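# Move the green block into the blue tray

## Task

Get the green block so that it sits inside the blue tray, and have it stay there once the robot lets go.

## Robot and tools

Robot: two arms, left_arm and right_arm, each ending in a two-finger gripper. The scene frame has its origin at table height, midway between the nominal arm bases. +z points up, +x points out over the table, and left_arm sits on the +y side. Arm names do not match left or right in the images. Calibrated bases in the scene frame: left_arm at (+0.050, +0.338, 0) m, right_arm at (-0.039, -0.299, 0) m. Both are nearly unrotated: quat_wxyz (+1.000, 0, 0, +0.002) and (+1.000, 0, 0, +0.003).

Frames: every hand position, orientation, velocity and target in a call or a result is expressed in that arm's own base frame. Fixed cameras and the table use the scene frame. Wrist-camera poses are in their arm's base frame. end_effector_position is the point between the finger pads, roughly 1 cm short of the fingertips. The fingers point along the gripper's +z axis and close along its y axis. Reported poses can be wrong by a few centimetres, and more so at long reach.

The row: each row is 16 plain numbers. The first 8 belong to left_arm: x, y, z in metres, then the quaternion qw, qx, qy, qz with w first, then opening. The last 8 are the same fields for right_arm. A row always carries both arms, even when only one moves. Each position is an absolute place, not an offset. Opening runs from -1 (closed) to +1 (fully open, 0.094 m). Between those ends, the fingers are driven until grip_measured shows the number you sent. To keep an arm still, resend its full pose from the last result each time, along with its current opening. Sending 0 counts as a real command.

execute_actions: the argument actions is a list of up to 15 actions. Each action is a table of up to 15 rows, one row per 1/30 s control step. A table shorter than 15 rows repeats its final row. A target is rejected for both arms if, along any gripper axis, it lies more than 0.6 m from where that gripper stood when the action began. The whole call fails if any action is malformed, or if the first action fails that check against the latest reported state. The optional cameras argument takes names, ["all"], or []. An empty actions list returns images from every camera by default.

move: target takes one 16-number row, or a list of up to 15 rows that share 10 s. The 0.6 m limit does not apply. Each gripper travels in a straight line from its "Hand target" and turns the short way. speed is in m/s, from 0.002 to 4.3, default 0.25; rotation is capped at twice that value in rad/s. You can give one speed overall or one per target. blend, in metres, rounds the corners between listed targets; the default 0 stops at each one. opening_speed, 0.2 or more per second on the -1 to +1 scale, makes the fingers move gradually, which suits fragile items. grip_force is a per-pad force cap from 10 to 50 N, given as one number or one per arm. It stays in effect until changed, and lower values make the fingers close slowly. blocking=false returns after about 0.5 s while the motion keeps going, and a new move takes over from it. Paths do not avoid obstacles or the other arm. The grippers lag behind their path and can overshoot, especially at speed or with the arm stretched out. Going near an arm's own base can flip its shoulder, so route around the base.

wait: seconds from 0 to 10. The arms keep their last command and any running move carries on. stop: brings a running move to rest, which needs some distance. zoom_image: camera is one of cam_high, cam_over, cam_left_wrist, cam_right_wrist. region is [x0, y0, x1, y1] in pixels from the top-left corner, at most 504 by 504, taken from that camera's latest image. finished_scene: ends the scene for good; scene may be 1 or left out.

Results: position and quaternion for each hand; "Hand target", the pose the arm is actually being driven to, which can fall short of your command; "Tool commands"; joint positions, whose final value per arm is the measured finger gap in metres; joint torques; joint velocities; motor temperatures; grip_measured, on the opening scale; and grip_effort_nm, where a negative value means closing. A move adds a "move:" line with its ending, such as done, off_target, moving, held or fault, and which limits acted. done means the arm came to rest within 10 mm and 2 degrees of the target. limits=paced means the pose was clipped; limits=held means steps were withheld. Each control step limits orientation to 40 degrees from the measured orientation, so large turns can take several commands. Friction and gravity can leave a gripper a few cm off its target, so that by itself does not mean contact. A firm grasp reads about 0.06 or more below the opening at first touch. To release, command an opening well above grip_measured.

Cameras: cam_high (896x504), cam_over (896x504), cam_left_wrist (896x504) and cam_right_wrist (896x504). All are calibrated pinhole models with radial distortion; the calibration can be off by a few mm or degrees.

Avoid: the arms touching each other, even moderately, and closing a gripper on the other arm's fingers. Also avoid fast impacts with the table, the tray or heavy objects, dropping the block from a height, releasing it while it still moves, and anything ending up off the table. Watch motor heat from long holds, outstretched arms, or pushing toward a pose that cannot be reached. Above 85 °C a MOTOR HOT line appears, and at 100 °C that arm goes limp for 30 to 60 s.

Each tool is called after "Request:" by a JSON object that holds its "fn" and its "kwargs".

## Session

Request:
{"fn": "execute_actions", "kwargs": {"actions": [], "cameras": ["all"]}}

Scene clock: 0.00 s.
left_arm: end_effector_position=(+0.6779, +0.3064, +0.2682) grip_measured=+1.000 grip_effort_nm=n/a end_effector_quat_wxyz=(-0.481, +0.623, -0.610, -0.090) | right_arm: end_effector_position=(+0.1706, +0.2998, +0.2055) grip_measured=+1.000 grip_effort_nm=n/a end_effector_quat_wxyz=(+0.019, +0.972, -0.230, +0.039)
Joint positions: left_arm=[0.299 1.844 1.654 -0.476 -0.569 -1.011 0.094] | right_arm=[1.098 1.263 1.107 -1.434 0.085 -1.578 0.094]
Joint velocities: within noise
Joint torques (N m): no reading
Motor temperatures (°C): left_arm=[30 34 33 32 34 31 32] | right_arm=[32 33 30 34 30 29 33]
Heat: left arm: hottest shoulder 34 °C; right arm: hottest wrist pitch 34 °C.
Hand target: left_arm +0.6829, +0.3080, +0.2894; -0.496, +0.622, -0.600, -0.082 | right_arm +0.1742, +0.3068, +0.2147; +0.007, +0.972, -0.231, +0.042
Tool commands: left_gripper/opening=+1.0 right_gripper/opening=+1.0

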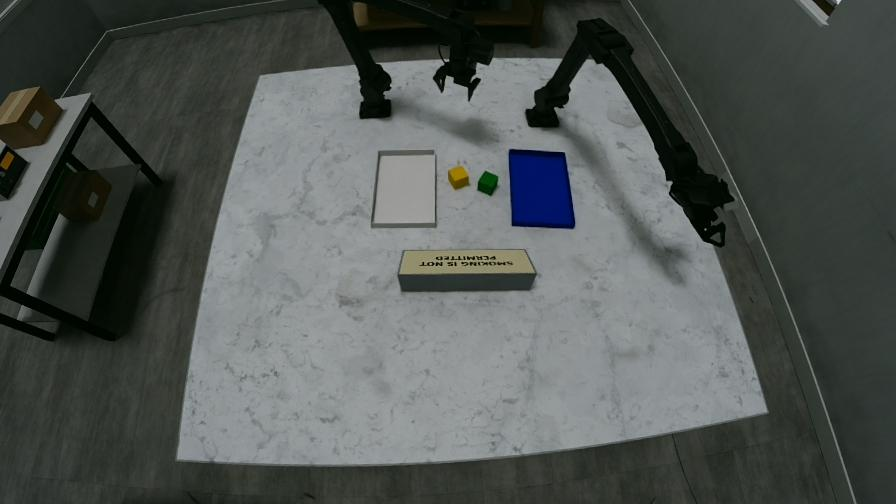

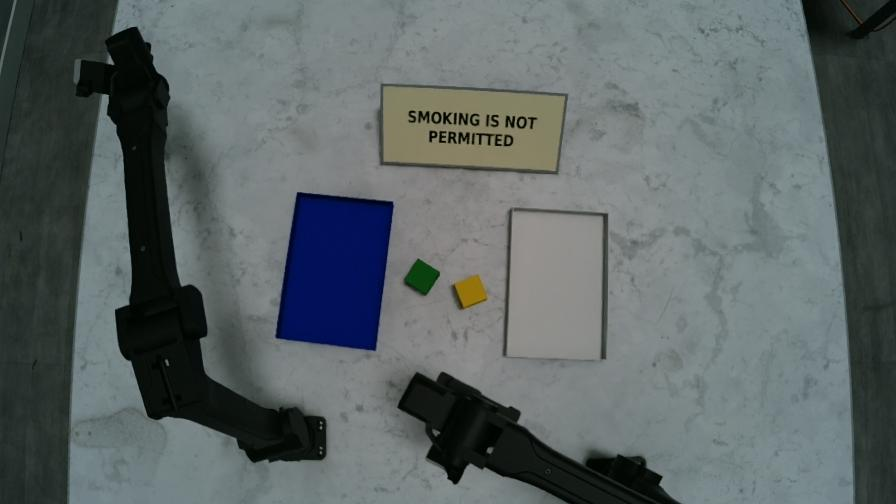

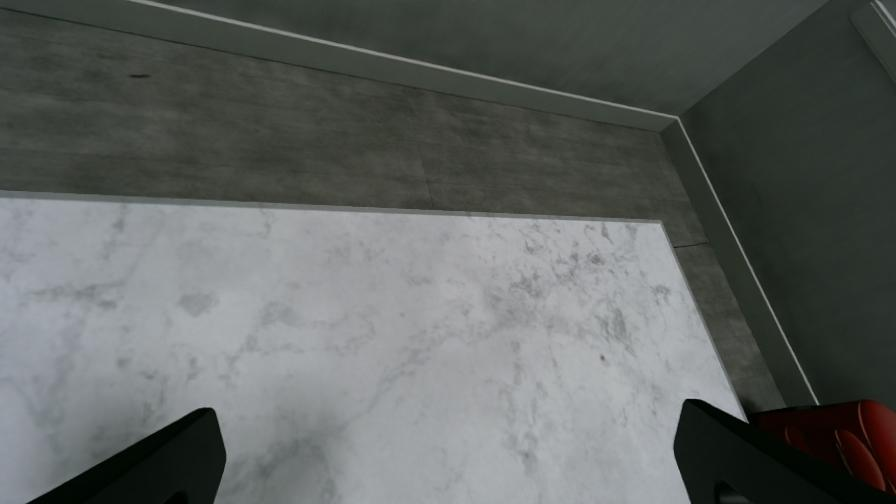

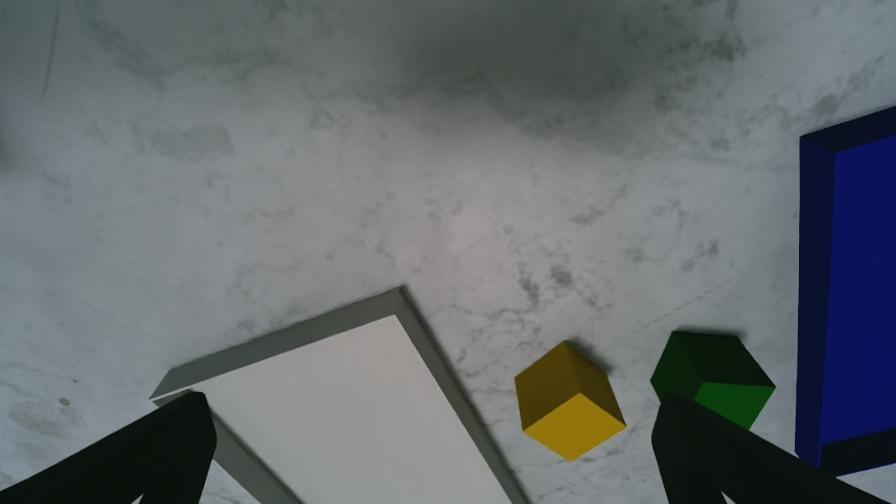

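Request:
{"fn": "zoom_image", "kwargs": {"camera": "cam_right_wrist", "region": [490, 300, 810, 480]}}

Request:
{"fn": "zoom_image", "kwargs": {"camera": "cam_over", "region": [260, 180, 500, 360]}}

Scaled by 1.575 from the camera's 896x504 image, which has a finer 1280x720 frame.

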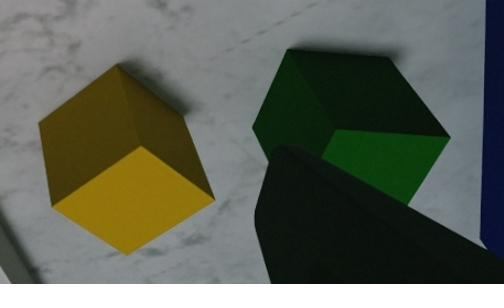

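Scaled by 2.100 from the camera's 896x504 image, which has a finer 1280x720 frame.

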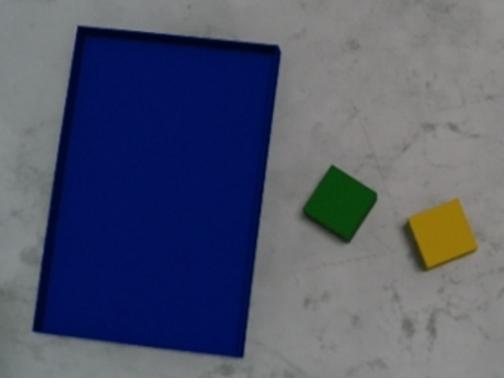

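Request:
{"fn": "move", "kwargs": {"target": [0.6779, 0.3064, 0.2682, -0.481, 0.623, -0.610, -0.090, 1.0, 0.3976, 0.3970, 0.15, 0, 0.4902, -0.8716, 0, 1.0], "speed": 0.4, "cameras": ["cam_over", "cam_right_wrist"]}}

Scene clock: 8.73 s.
left_arm: end_effector_position=(+0.6779, +0.3064, +0.2682) grip_measured=+1.000 grip_effort_nm=0.00 end_effector_quat_wxyz=(-0.481, +0.623, -0.610, -0.090) | right_arm: end_effector_position=(+0.3807, +0.3834, +0.1370) grip_measured=+1.000 grip_effort_nm=0.01 end_effector_quat_wxyz=(-0.020, -0.496, +0.868, -0.006)
Joint positions: left_arm=[0.299 1.844 1.654 -0.476 -0.569 -1.011 0.094] | right_arm=[0.79 1.82 1.566 -1.359 0.001 -0.249 0.094]
Joint torques (N m): left_arm=[0.91 -17.79 8.99 1.57 -0.17 0.09] | right_arm=[-0.79 -14.33 13.01 0.53 -0.07 0.06]
Heat: left arm: hottest shoulder 37 °C; right arm: hottest wrist pitch 34 °C.
Hand target: left_arm +0.6779, +0.3063, +0.2682; -0.481, +0.623, -0.610, -0.090 | right_arm +0.3967, +0.3962, +0.1503; +0.000, -0.490, +0.872, +0.000
Off the commanded pose: left_arm 0.000 m, 0 deg | right_arm 0.025 m, 3 deg.
move: off_target (right_arm)
camera_calibration:
cam_right_wrist: T_world_to_cam=[[0.877721, -0.479158, 0.00364279, -0.155336], [-0.426539, -0.777826, 0.461574, 0.435844], [-0.218333, -0.406687, -0.887094, 0.446727], [0, 0, 0, 1]] pos_world=[0.419782, 0.446259, 0.19568]
Images, in order (width x height): cam_over 896x504, cam_right_wrist 896x504.

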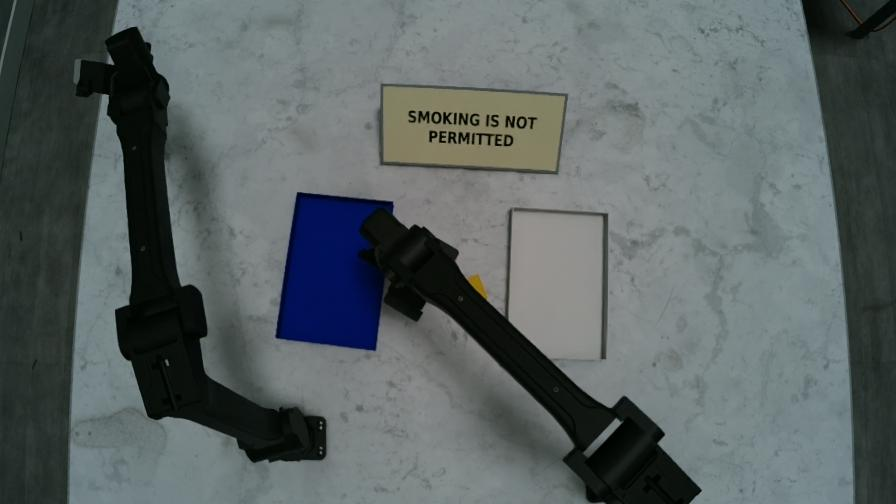

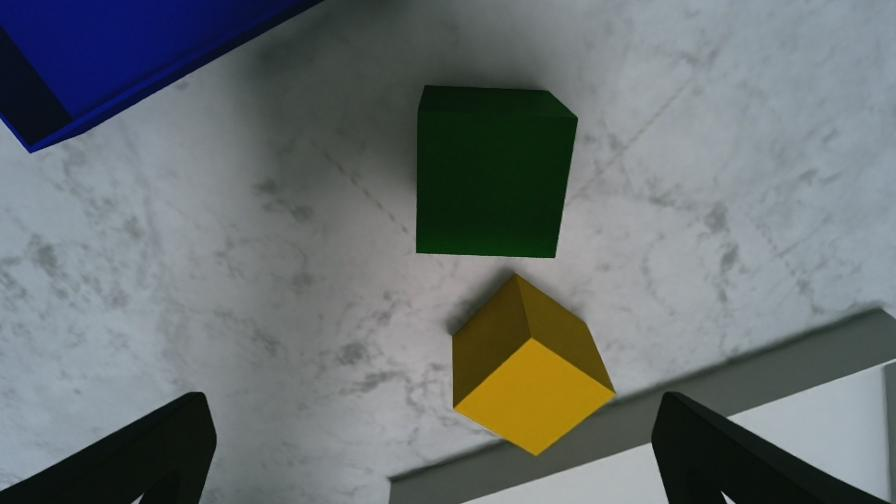

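Request:
{"fn": "move", "kwargs": {"target": [0.6779, 0.3064, 0.2682, -0.481, 0.623, -0.610, -0.090, 1.0, 0.423, 0.405, 0.108, -0.020, 0.490, -0.8715, -0.006, 1.0], "speed": 0.25, "cameras": ["cam_right_wrist"]}}

Scene clock: 10.80 s.
left_arm: end_effector_position=(+0.6779, +0.3064, +0.2682) grip_measured=+1.000 grip_effort_nm=-0.01 end_effector_quat_wxyz=(-0.481, +0.623, -0.610, -0.090) | right_arm: end_effector_position=(+0.4076, +0.3946, +0.0976) grip_measured=+1.000 grip_effort_nm=0.02 end_effector_quat_wxyz=(-0.001, -0.489, +0.872, -0.001)
Joint positions: left_arm=[0.299 1.844 1.654 -0.476 -0.569 -1.011 0.094] | right_arm=[0.77 1.893 1.566 -1.246 0.001 -0.252 0.094]
Joint torques (N m): left_arm=[0.56 -17.49 8.99 1.62 -0.23 0.02] | right_arm=[-0.67 -14.74 11.47 1.22 -0.05 -0.13]
Heat: left arm: hottest shoulder 37 °C; right arm: hottest elbow 34 °C.
Hand target: left_arm +0.6779, +0.3063, +0.2682; -0.481, +0.623, -0.610, -0.090 | right_arm +0.4224, +0.4045, +0.1084; +0.020, -0.490, +0.871, +0.006
Off the commanded pose: left_arm 0.000 m, 0 deg | right_arm 0.021 m, 3 deg.
move: off_target (right_arm)
camera_calibration:
cam_right_wrist: T_world_to_cam=[[0.869291, -0.494078, 0.0147935, -0.165214], [-0.452292, -0.782986, 0.427042, 0.49017], [-0.199409, -0.377915, -0.904111, 0.404736], [0, 0, 0, 1]] pos_world=[0.446027, 0.455123, 0.159046]
Images, in order (width x height): cam_right_wrist 896x504.

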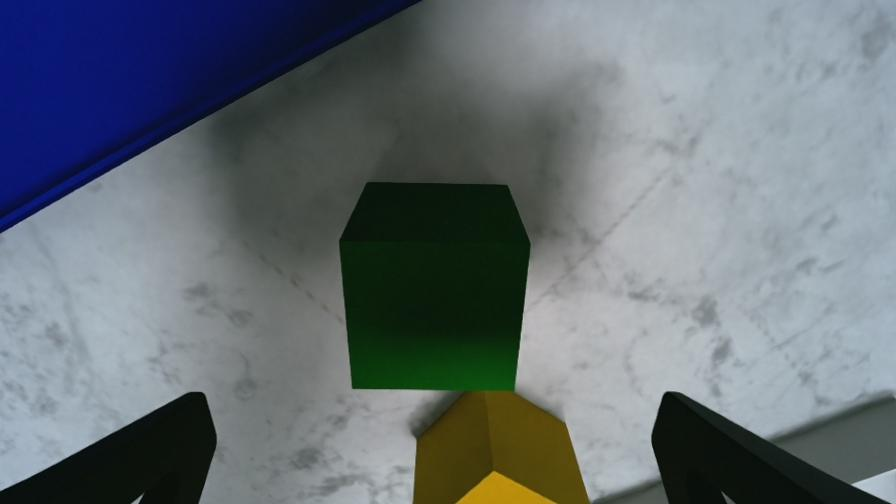

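Request:
{"fn": "move", "kwargs": {"target": [[0.6779, 0.3064, 0.2682, -0.481, 0.623, -0.610, -0.090, 1.0, 0.4235, 0.4027, 0.036, -0.020, 0.490, -0.8715, -0.006, 1.0], [0.6779, 0.3064, 0.2682, -0.481, 0.623, -0.610, -0.090, 1.0, 0.4235, 0.4027, 0.036, -0.020, 0.490, -0.8715, -0.006, 0.02]], "speed": 0.15, "opening_speed": 1.2, "cameras": ["cam_right_wrist", "cam_over"]}}

Scene clock: 16.20 s.
left_arm: end_effector_position=(+0.6779, +0.3064, +0.2682) grip_measured=+1.000 grip_effort_nm=0.00 end_effector_quat_wxyz=(-0.481, +0.623, -0.610, -0.090) | right_arm: end_effector_position=(+0.4193, +0.4061, +0.0413) grip_measured=+0.062 grip_effort_nm=-0.99 end_effector_quat_wxyz=(+0.020, -0.491, +0.871, +0.005)
Joint positions: left_arm=[0.299 1.844 1.654 -0.476 -0.569 -1.011 0.094] | right_arm=[0.77 1.963 1.514 -1.081 0 -0.255 0.05]
Joint torques (N m): left_arm=[0.5 -17.38 9.18 1.48 -0.19 0.08] | right_arm=[-0.56 -16.56 7.92 1.13 -0.03 -0.12]
Motor temperatures (°C): left_arm=[30 39 35 32 34 31 32] | right_arm=[32 34 35 34 30 29 33]
Heat: left arm: hottest shoulder 39 °C; right arm: hottest elbow 35 °C.
Hand target: left_arm +0.6779, +0.3063, +0.2682; -0.481, +0.623, -0.610, -0.090 | right_arm +0.4234, +0.4028, +0.0361; +0.020, -0.490, +0.871, +0.006
Off the commanded pose: left_arm 0.000 m, 0 deg | right_arm 0.008 m, 0 deg.
move: done
camera_calibration:
cam_right_wrist: T_world_to_cam=[[0.87051, -0.491445, 0.0263717, -0.17089], [-0.461863, -0.797253, 0.388677, 0.539862], [-0.169988, -0.350527, -0.920997, 0.33772], [0, 0, 0, 1]] pos_world=[0.455512, 0.464804, 0.105713]
Images, in order (width x height): cam_over 896x504, cam_right_wrist 896x504.

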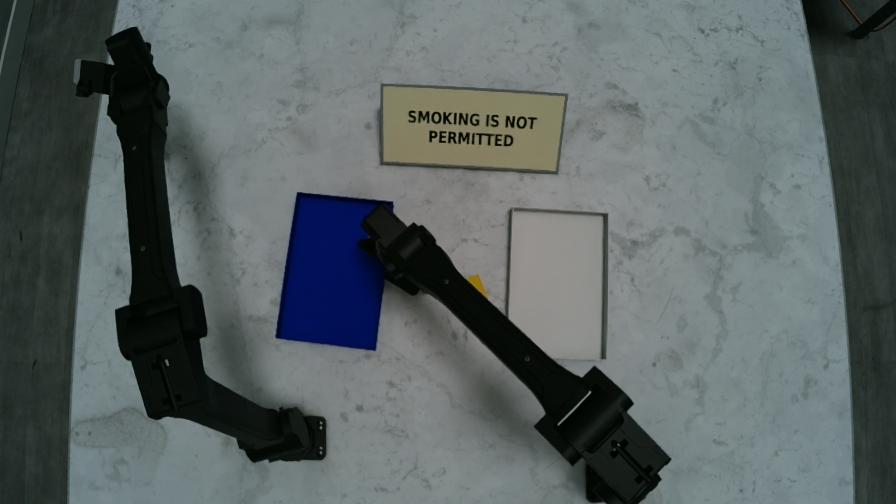

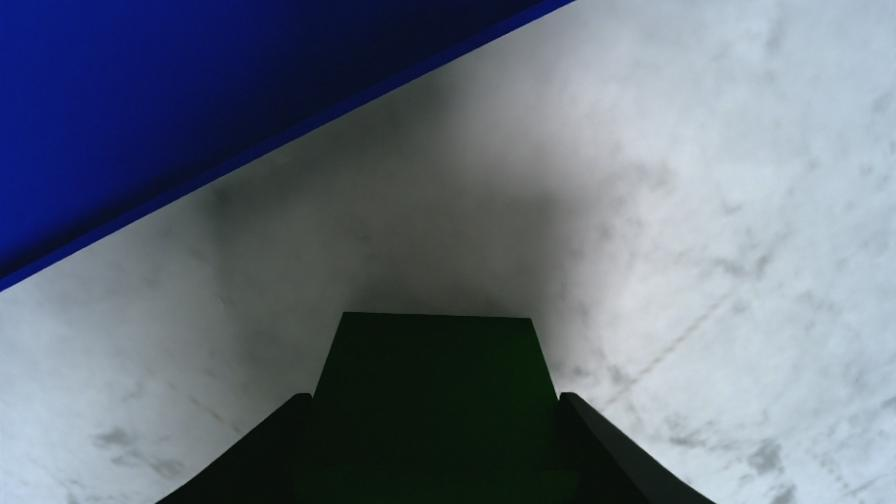

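Request:
{"fn": "move", "kwargs": {"target": [[0.6779, 0.3064, 0.2682, -0.481, 0.623, -0.610, -0.090, 1.0, 0.4235, 0.4027, 0.036, -0.020, 0.490, -0.8715, -0.006, 0.7], [0.6779, 0.3064, 0.2682, -0.481, 0.623, -0.610, -0.090, 1.0, 0.4155, 0.3870, 0.022, -0.010, 0.491, -0.8711, -0.003, 0.7]], "speed": 0.08, "cameras": ["cam_right_wrist"]}}

Scene clock: 18.77 s.
left_arm: end_effector_position=(+0.6779, +0.3064, +0.2682) grip_measured=+1.000 grip_effort_nm=0.00 end_effector_quat_wxyz=(-0.481, +0.623, -0.610, -0.090) | right_arm: end_effector_position=(+0.4123, +0.3906, +0.0233) grip_measured=+0.698 grip_effort_nm=0.14 end_effector_quat_wxyz=(+0.007, -0.491, +0.871, +0.002)
Joint positions: left_arm=[0.299 1.844 1.654 -0.476 -0.569 -1.011 0.094] | right_arm=[0.759 1.963 1.462 -1.056 0 -0.267 0.08]
Joint torques (N m): left_arm=[0.5 -17.55 8.9 1.58 -0.18 0.08] | right_arm=[-0.62 -16.62 7.39 1.25 -0.06 -0.12]
Heat: left arm: hottest shoulder 39 °C; right arm: hottest shoulder 35 °C.
Hand target: left_arm +0.6779, +0.3063, +0.2682; -0.481, +0.623, -0.610, -0.090 | right_arm +0.4153, +0.3870, +0.0220; +0.010, -0.491, +0.871, +0.003
Off the commanded pose: left_arm 0.000 m, 0 deg | right_arm 0.005 m, 0 deg.
move: done
camera_calibration:
cam_right_wrist: T_world_to_cam=[[0.871127, -0.490691, 0.0189843, -0.172397], [-0.453946, -0.789946, 0.412211, 0.524582], [-0.187272, -0.367706, -0.91089, 0.328139], [0, 0, 0, 1]] pos_world=[0.449763, 0.450456, 0.0859326]
Images, in order (width x height): cam_right_wrist 896x504.

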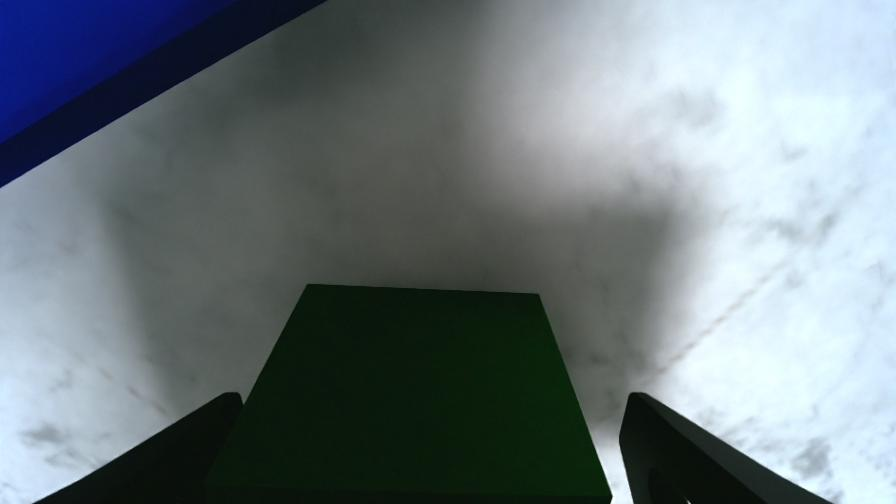

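Request:
{"fn": "move", "kwargs": {"target": [[0.6779, 0.3064, 0.2682, -0.481, 0.623, -0.610, -0.090, 1.0, 0.4155, 0.3870, 0.022, -0.010, 0.491, -0.8711, -0.003, 0.02], [0.6779, 0.3064, 0.2682, -0.481, 0.623, -0.610, -0.090, 1.0, 0.4155, 0.3890, 0.13, -0.010, 0.491, -0.8711, -0.003, 0.02], [0.6779, 0.3064, 0.2682, -0.481, 0.623, -0.610, -0.090, 1.0, 0.415, 0.553, 0.15, -0.010, 0.568, -0.823, -0.003, 0.02]], "speed": [0.1, 0.2, 0.25], "blend": [0, 0.04, 0], "opening_speed": 1.2, "cameras": ["cam_right_wrist", "cam_over", "cam_high"]}}

Scene clock: 23.17 s.
left_arm: end_effector_position=(+0.6779, +0.3064, +0.2682) grip_measured=+1.000 grip_effort_nm=0.00 end_effector_quat_wxyz=(-0.481, +0.623, -0.610, -0.090) | right_arm: end_effector_position=(+0.4011, +0.5433, +0.1283) grip_measured=+0.065 grip_effort_nm=-1.01 end_effector_quat_wxyz=(-0.014, -0.568, +0.823, -0.005)
Joint positions: left_arm=[0.299 1.844 1.654 -0.476 -0.569 -1.011 0.094] | right_arm=[0.936 2.206 2.156 -1.55 0 -0.272 0.05]
Joint torques (N m): left_arm=[1.44 -18.02 9.01 1.61 -0.21 0.08] | right_arm=[-0.26 -20.95 13.7 0.55 0.06 -0.12]
Heat: left arm: hottest shoulder 40 °C; right arm: hottest shoulder 35 °C.
Hand target: left_arm +0.6779, +0.3063, +0.2682; -0.481, +0.623, -0.610, -0.090 | right_arm +0.4142, +0.5518, +0.1501; +0.011, -0.568, +0.823, +0.003
Off the commanded pose: left_arm 0.000 m, 0 deg | right_arm 0.027 m, 3 deg.
move: off_target (right_arm)
camera_calibration:
cam_right_wrist: T_world_to_cam=[[0.945631, -0.325189, 0.00589093, -0.207848], [-0.292898, -0.843574, 0.450104, 0.556468], [-0.1414, -0.427357, -0.892957, 0.489621], [0, 0, 0, 1]] pos_world=[0.428767, 0.611075, 0.187967]
Images, in order (width x height): cam_high 896x504, cam_over 896x504, cam_right_wrist 896x504.

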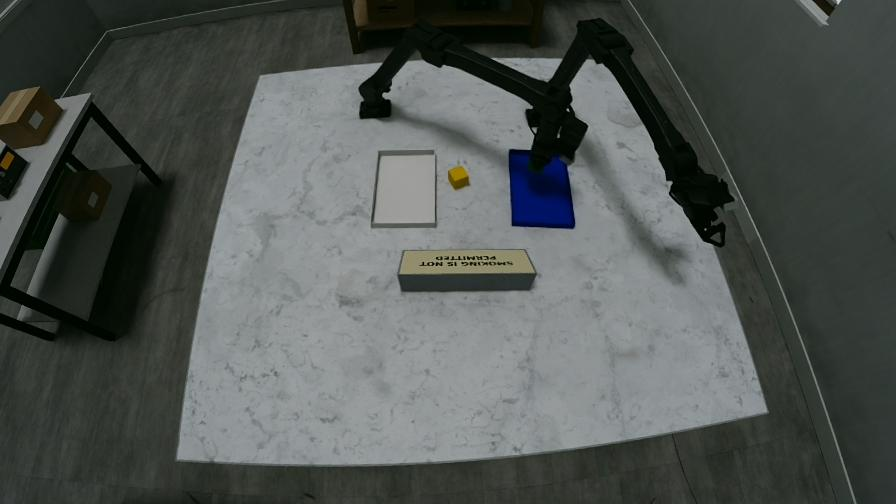

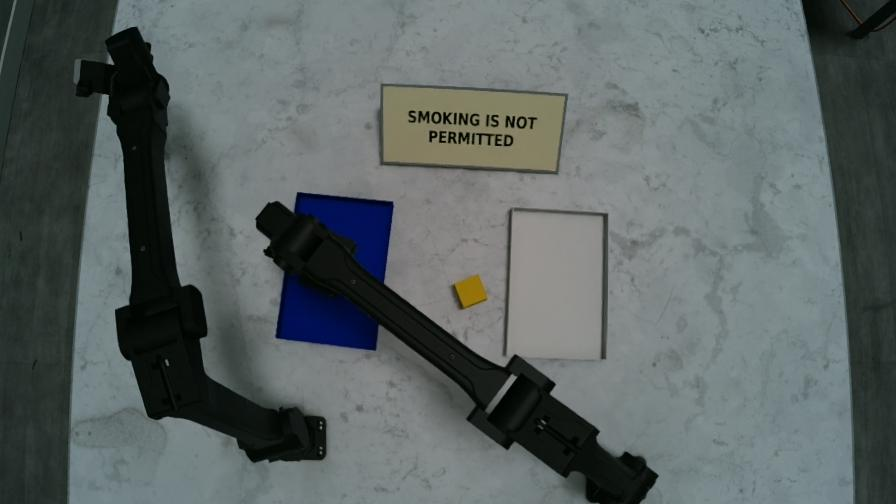

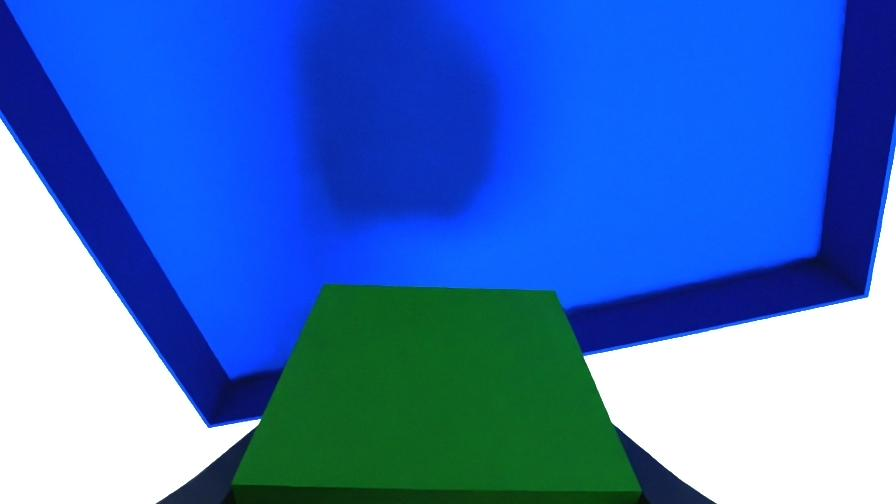

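Request:
{"fn": "move", "kwargs": {"target": [0.6779, 0.3064, 0.2682, -0.481, 0.623, -0.610, -0.090, 1.0, 0.405, 0.546, 0.052, -0.007, 0.568, -0.823, -0.003, 0.02], "speed": 0.15, "cameras": ["cam_right_wrist"]}}

Scene clock: 24.93 s.
left_arm: end_effector_position=(+0.6779, +0.3064, +0.2682) grip_measured=+1.000 grip_effort_nm=0.00 end_effector_quat_wxyz=(-0.481, +0.623, -0.610, -0.090) | right_arm: end_effector_position=(+0.4032, +0.5460, +0.0611) grip_measured=+0.065 grip_effort_nm=-1.00 end_effector_quat_wxyz=(+0.009, -0.568, +0.823, +0.003)
Joint positions: left_arm=[0.299 1.844 1.654 -0.476 -0.569 -1.011 0.094] | right_arm=[0.936 2.208 1.983 -1.326 0 -0.272 0.05]
Joint torques (N m): left_arm=[1.38 -17.79 9.03 1.52 -0.21 0.07] | right_arm=[-0.26 -19.78 8.69 1.22 -0.04 -0.08]
Heat: left arm: hottest shoulder 40 °C; right arm: hottest shoulder 36 °C.
Hand target: left_arm +0.6779, +0.3063, +0.2682; -0.481, +0.623, -0.610, -0.090 | right_arm +0.4049, +0.5458, +0.0520; +0.007, -0.568, +0.823, +0.003
Off the commanded pose: left_arm 0.000 m, 0 deg | right_arm 0.009 m, 0 deg.
move: done
camera_calibration:
cam_right_wrist: T_world_to_cam=[[0.945264, -0.325678, 0.0202566, -0.208925], [-0.305117, -0.860169, 0.408672, 0.606191], [-0.115671, -0.392484, -0.912456, 0.402793], [0, 0, 0, 1]] pos_world=[0.42904, 0.611473, 0.12403]
Images, in order (width x height): cam_right_wrist 896x504.

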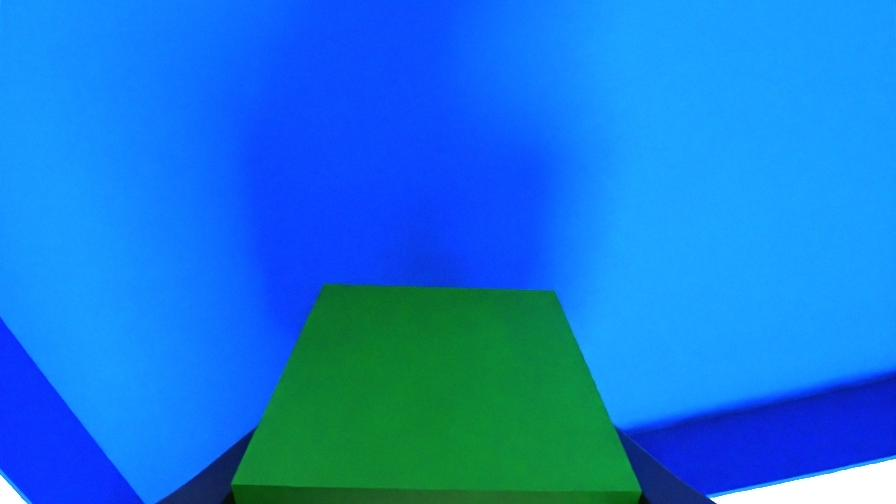

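Request:
{"fn": "move", "kwargs": {"target": [0.6779, 0.3064, 0.2682, -0.481, 0.623, -0.610, -0.090, 1.0, 0.405, 0.546, 0.022, -0.007, 0.568, -0.823, -0.003, 0.02], "speed": 0.05, "cameras": ["cam_right_wrist"]}}

Scene clock: 26.17 s.
left_arm: end_effector_position=(+0.6779, +0.3064, +0.2682) grip_measured=+1.000 grip_effort_nm=0.00 end_effector_quat_wxyz=(-0.481, +0.623, -0.610, -0.090) | right_arm: end_effector_position=(+0.4040, +0.5472, +0.0345) grip_measured=+0.065 grip_effort_nm=-1.00 end_effector_quat_wxyz=(+0.012, -0.568, +0.823, +0.004)
Joint positions: left_arm=[0.299 1.844 1.654 -0.476 -0.569 -1.011 0.094] | right_arm=[0.936 2.229 1.947 -1.265 0 -0.272 0.05]
Joint torques (N m): left_arm=[0.73 -17.49 9.06 1.69 -0.23 0.09] | right_arm=[-0.32 -19.78 8.28 1.2 -0.07 -0.07]
Heat: left arm: hottest shoulder 40 °C; right arm: hottest shoulder 36 °C.
Hand target: left_arm +0.6779, +0.3063, +0.2682; -0.481, +0.623, -0.610, -0.090 | right_arm +0.4049, +0.5458, +0.0221; +0.007, -0.568, +0.823, +0.003
Off the commanded pose: left_arm 0.000 m, 0 deg | right_arm 0.013 m, 1 deg.
move: off_target (right_arm)
camera_calibration:
cam_right_wrist: T_world_to_cam=[[0.945194, -0.325768, 0.02197, -0.208788], [-0.306496, -0.862055, 0.403635, 0.620024], [-0.112552, -0.388247, -0.914656, 0.375553], [0, 0, 0, 1]] pos_world=[0.429649, 0.612285, 0.0978257]
Images, in order (width x height): cam_right_wrist 896x504.

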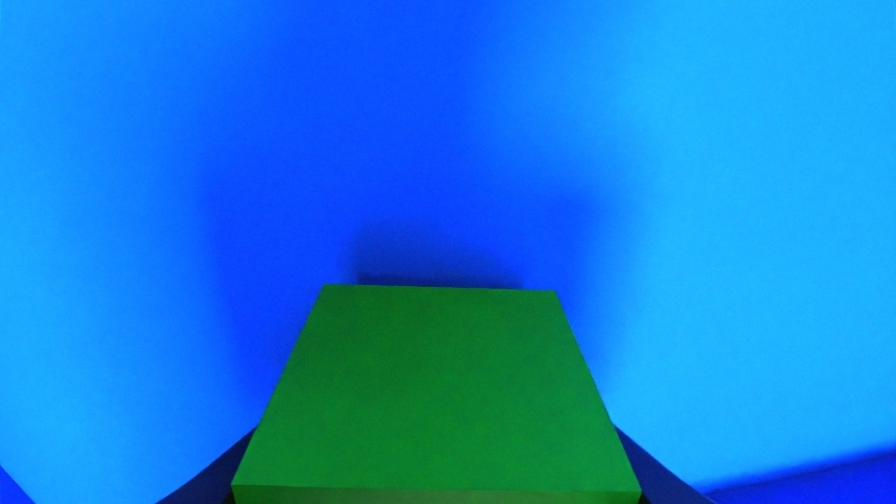

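Request:
{"fn": "move", "kwargs": {"target": [0.6779, 0.3064, 0.2682, -0.481, 0.623, -0.610, -0.090, 1.0, 0.405, 0.545, 0.012, -0.005, 0.568, -0.823, -0.002, 0.02], "speed": 0.04, "cameras": ["cam_right_wrist"]}}

Scene clock: 27.30 s.
left_arm: end_effector_position=(+0.6779, +0.3064, +0.2682) grip_measured=+1.000 grip_effort_nm=0.00 end_effector_quat_wxyz=(-0.481, +0.623, -0.610, -0.090) | right_arm: end_effector_position=(+0.4042, +0.5474, +0.0274) grip_measured=+0.065 grip_effort_nm=-1.00 end_effector_quat_wxyz=(+0.012, -0.568, +0.823, +0.004)
Joint positions: left_arm=[0.299 1.844 1.654 -0.476 -0.569 -1.011 0.094] | right_arm=[0.936 2.235 1.939 -1.249 0 -0.272 0.05]
Joint torques (N m): left_arm=[1.55 -17.9 9.06 1.52 -0.21 0.07] | right_arm=[-0.38 -19.6 8.12 1.16 -0.03 -0.11]
Heat: left arm: hottest shoulder 41 °C; right arm: hottest shoulder 36 °C.
Hand target: left_arm +0.6779, +0.3063, +0.2682; -0.481, +0.623, -0.610, -0.090 | right_arm +0.4049, +0.5448, +0.0123; +0.005, -0.568, +0.823, +0.002
Off the commanded pose: left_arm 0.000 m, 0 deg | right_arm 0.016 m, 1 deg.
move: off_target (right_arm)
camera_calibration:
cam_right_wrist: T_world_to_cam=[[0.945182, -0.325789, 0.022174, -0.208757], [-0.30668, -0.862316, 0.402937, 0.623427], [-0.112151, -0.387649, -0.914959, 0.368648], [0, 0, 0, 1]] pos_world=[0.42985, 0.612487, 0.0907251]
Images, in order (width x height): cam_right_wrist 896x504.

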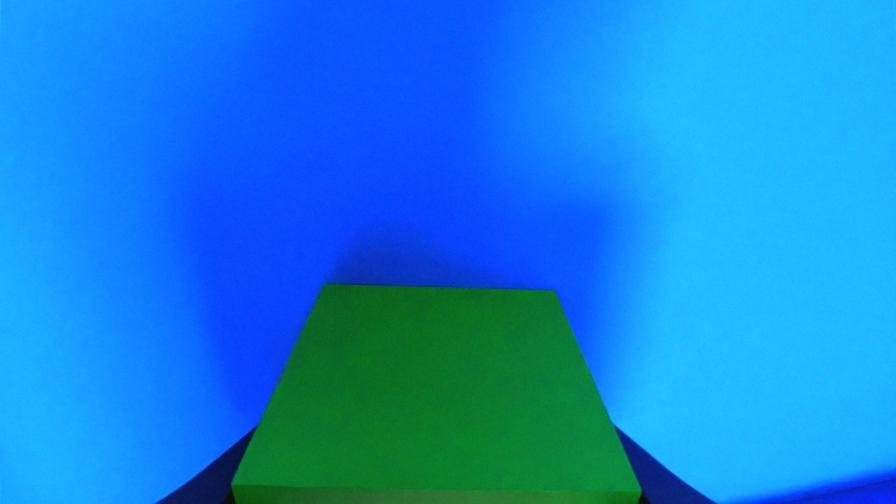

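Request:
{"fn": "move", "kwargs": {"target": [[0.6779, 0.3064, 0.2682, -0.481, 0.623, -0.610, -0.090, 1.0, 0.405, 0.545, 0.012, -0.005, 0.568, -0.823, -0.002, 0.95], [0.6779, 0.3064, 0.2682, -0.481, 0.623, -0.610, -0.090, 1.0, 0.412, 0.550, 0.09, -0.010, 0.568, -0.823, -0.003, 0.95], [0.6779, 0.3064, 0.2682, -0.481, 0.623, -0.610, -0.090, 1.0, 0.412, 0.550, 0.16, -0.010, 0.568, -0.823, -0.003, 0.95]], "speed": [0.1, 0.12, 0.2], "blend": [0, 0.02, 0], "opening_speed": 1.2, "cameras": ["cam_right_wrist", "cam_high"]}}

Scene clock: 30.47 s.
left_arm: end_effector_position=(+0.6779, +0.3064, +0.2682) grip_measured=+1.000 grip_effort_nm=0.00 end_effector_quat_wxyz=(-0.481, +0.623, -0.610, -0.090) | right_arm: end_effector_position=(+0.4016, +0.5439, +0.1448) grip_measured=+0.948 grip_effort_nm=0.14 end_effector_quat_wxyz=(-0.006, -0.568, +0.823, -0.002)
Joint positions: left_arm=[0.299 1.844 1.654 -0.476 -0.569 -1.011 0.094] | right_arm=[0.936 2.192 2.176 -1.568 0 -0.272 0.092]
Joint torques (N m): left_arm=[1.61 -17.96 9.07 1.58 -0.2 0.07] | right_arm=[-0.62 -20.54 12.81 0.31 0.03 -0.11]
Heat: left arm: hottest shoulder 41 °C; right arm: hottest shoulder 36 °C.
Hand target: left_arm +0.6779, +0.3063, +0.2682; -0.481, +0.623, -0.610, -0.090 | right_arm +0.4116, +0.5493, +0.1599; +0.010, -0.568, +0.823, +0.003
Off the commanded pose: left_arm 0.000 m, 0 deg | right_arm 0.019 m, 2 deg.
move: off_target (right_arm)
camera_calibration:
cam_right_wrist: T_world_to_cam=[[0.945559, -0.325278, 0.0106004, -0.208816], [-0.297007, -0.849143, 0.436741, 0.556341], [-0.133061, -0.416113, -0.899525, 0.496059], [0, 0, 0, 1]] pos_world=[0.428691, 0.610907, 0.205454]
Images, in order (width x height): cam_high 896x504, cam_right_wrist 896x504.

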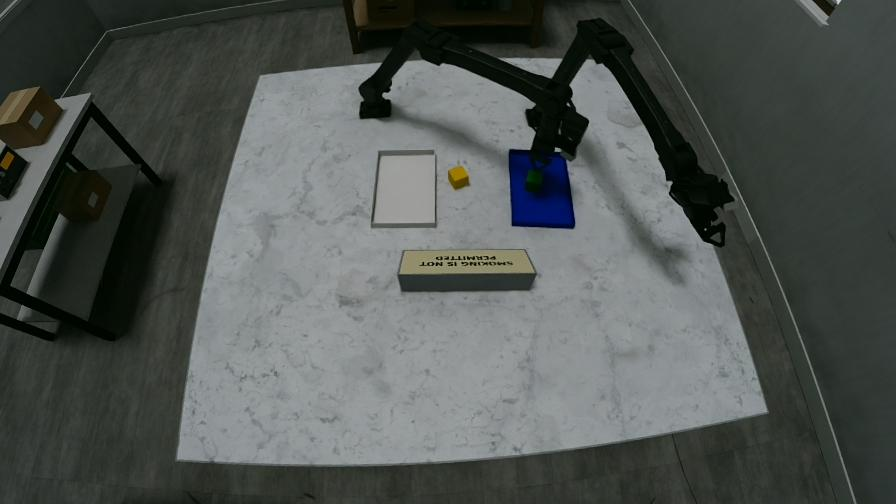

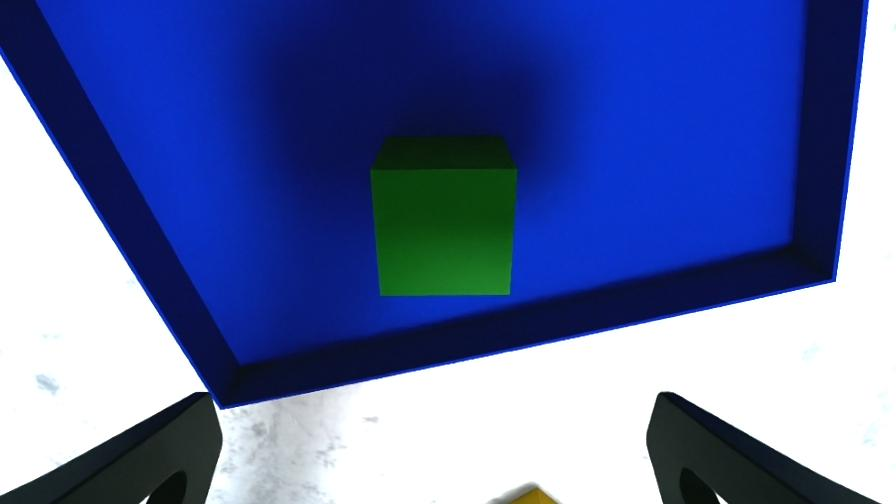

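The green block is lying flat inside the blue tray, and the gripper has moved clear of it.

Request:
{"fn": "finished_scene", "kwargs": {}}

The scene is finished: the task was done.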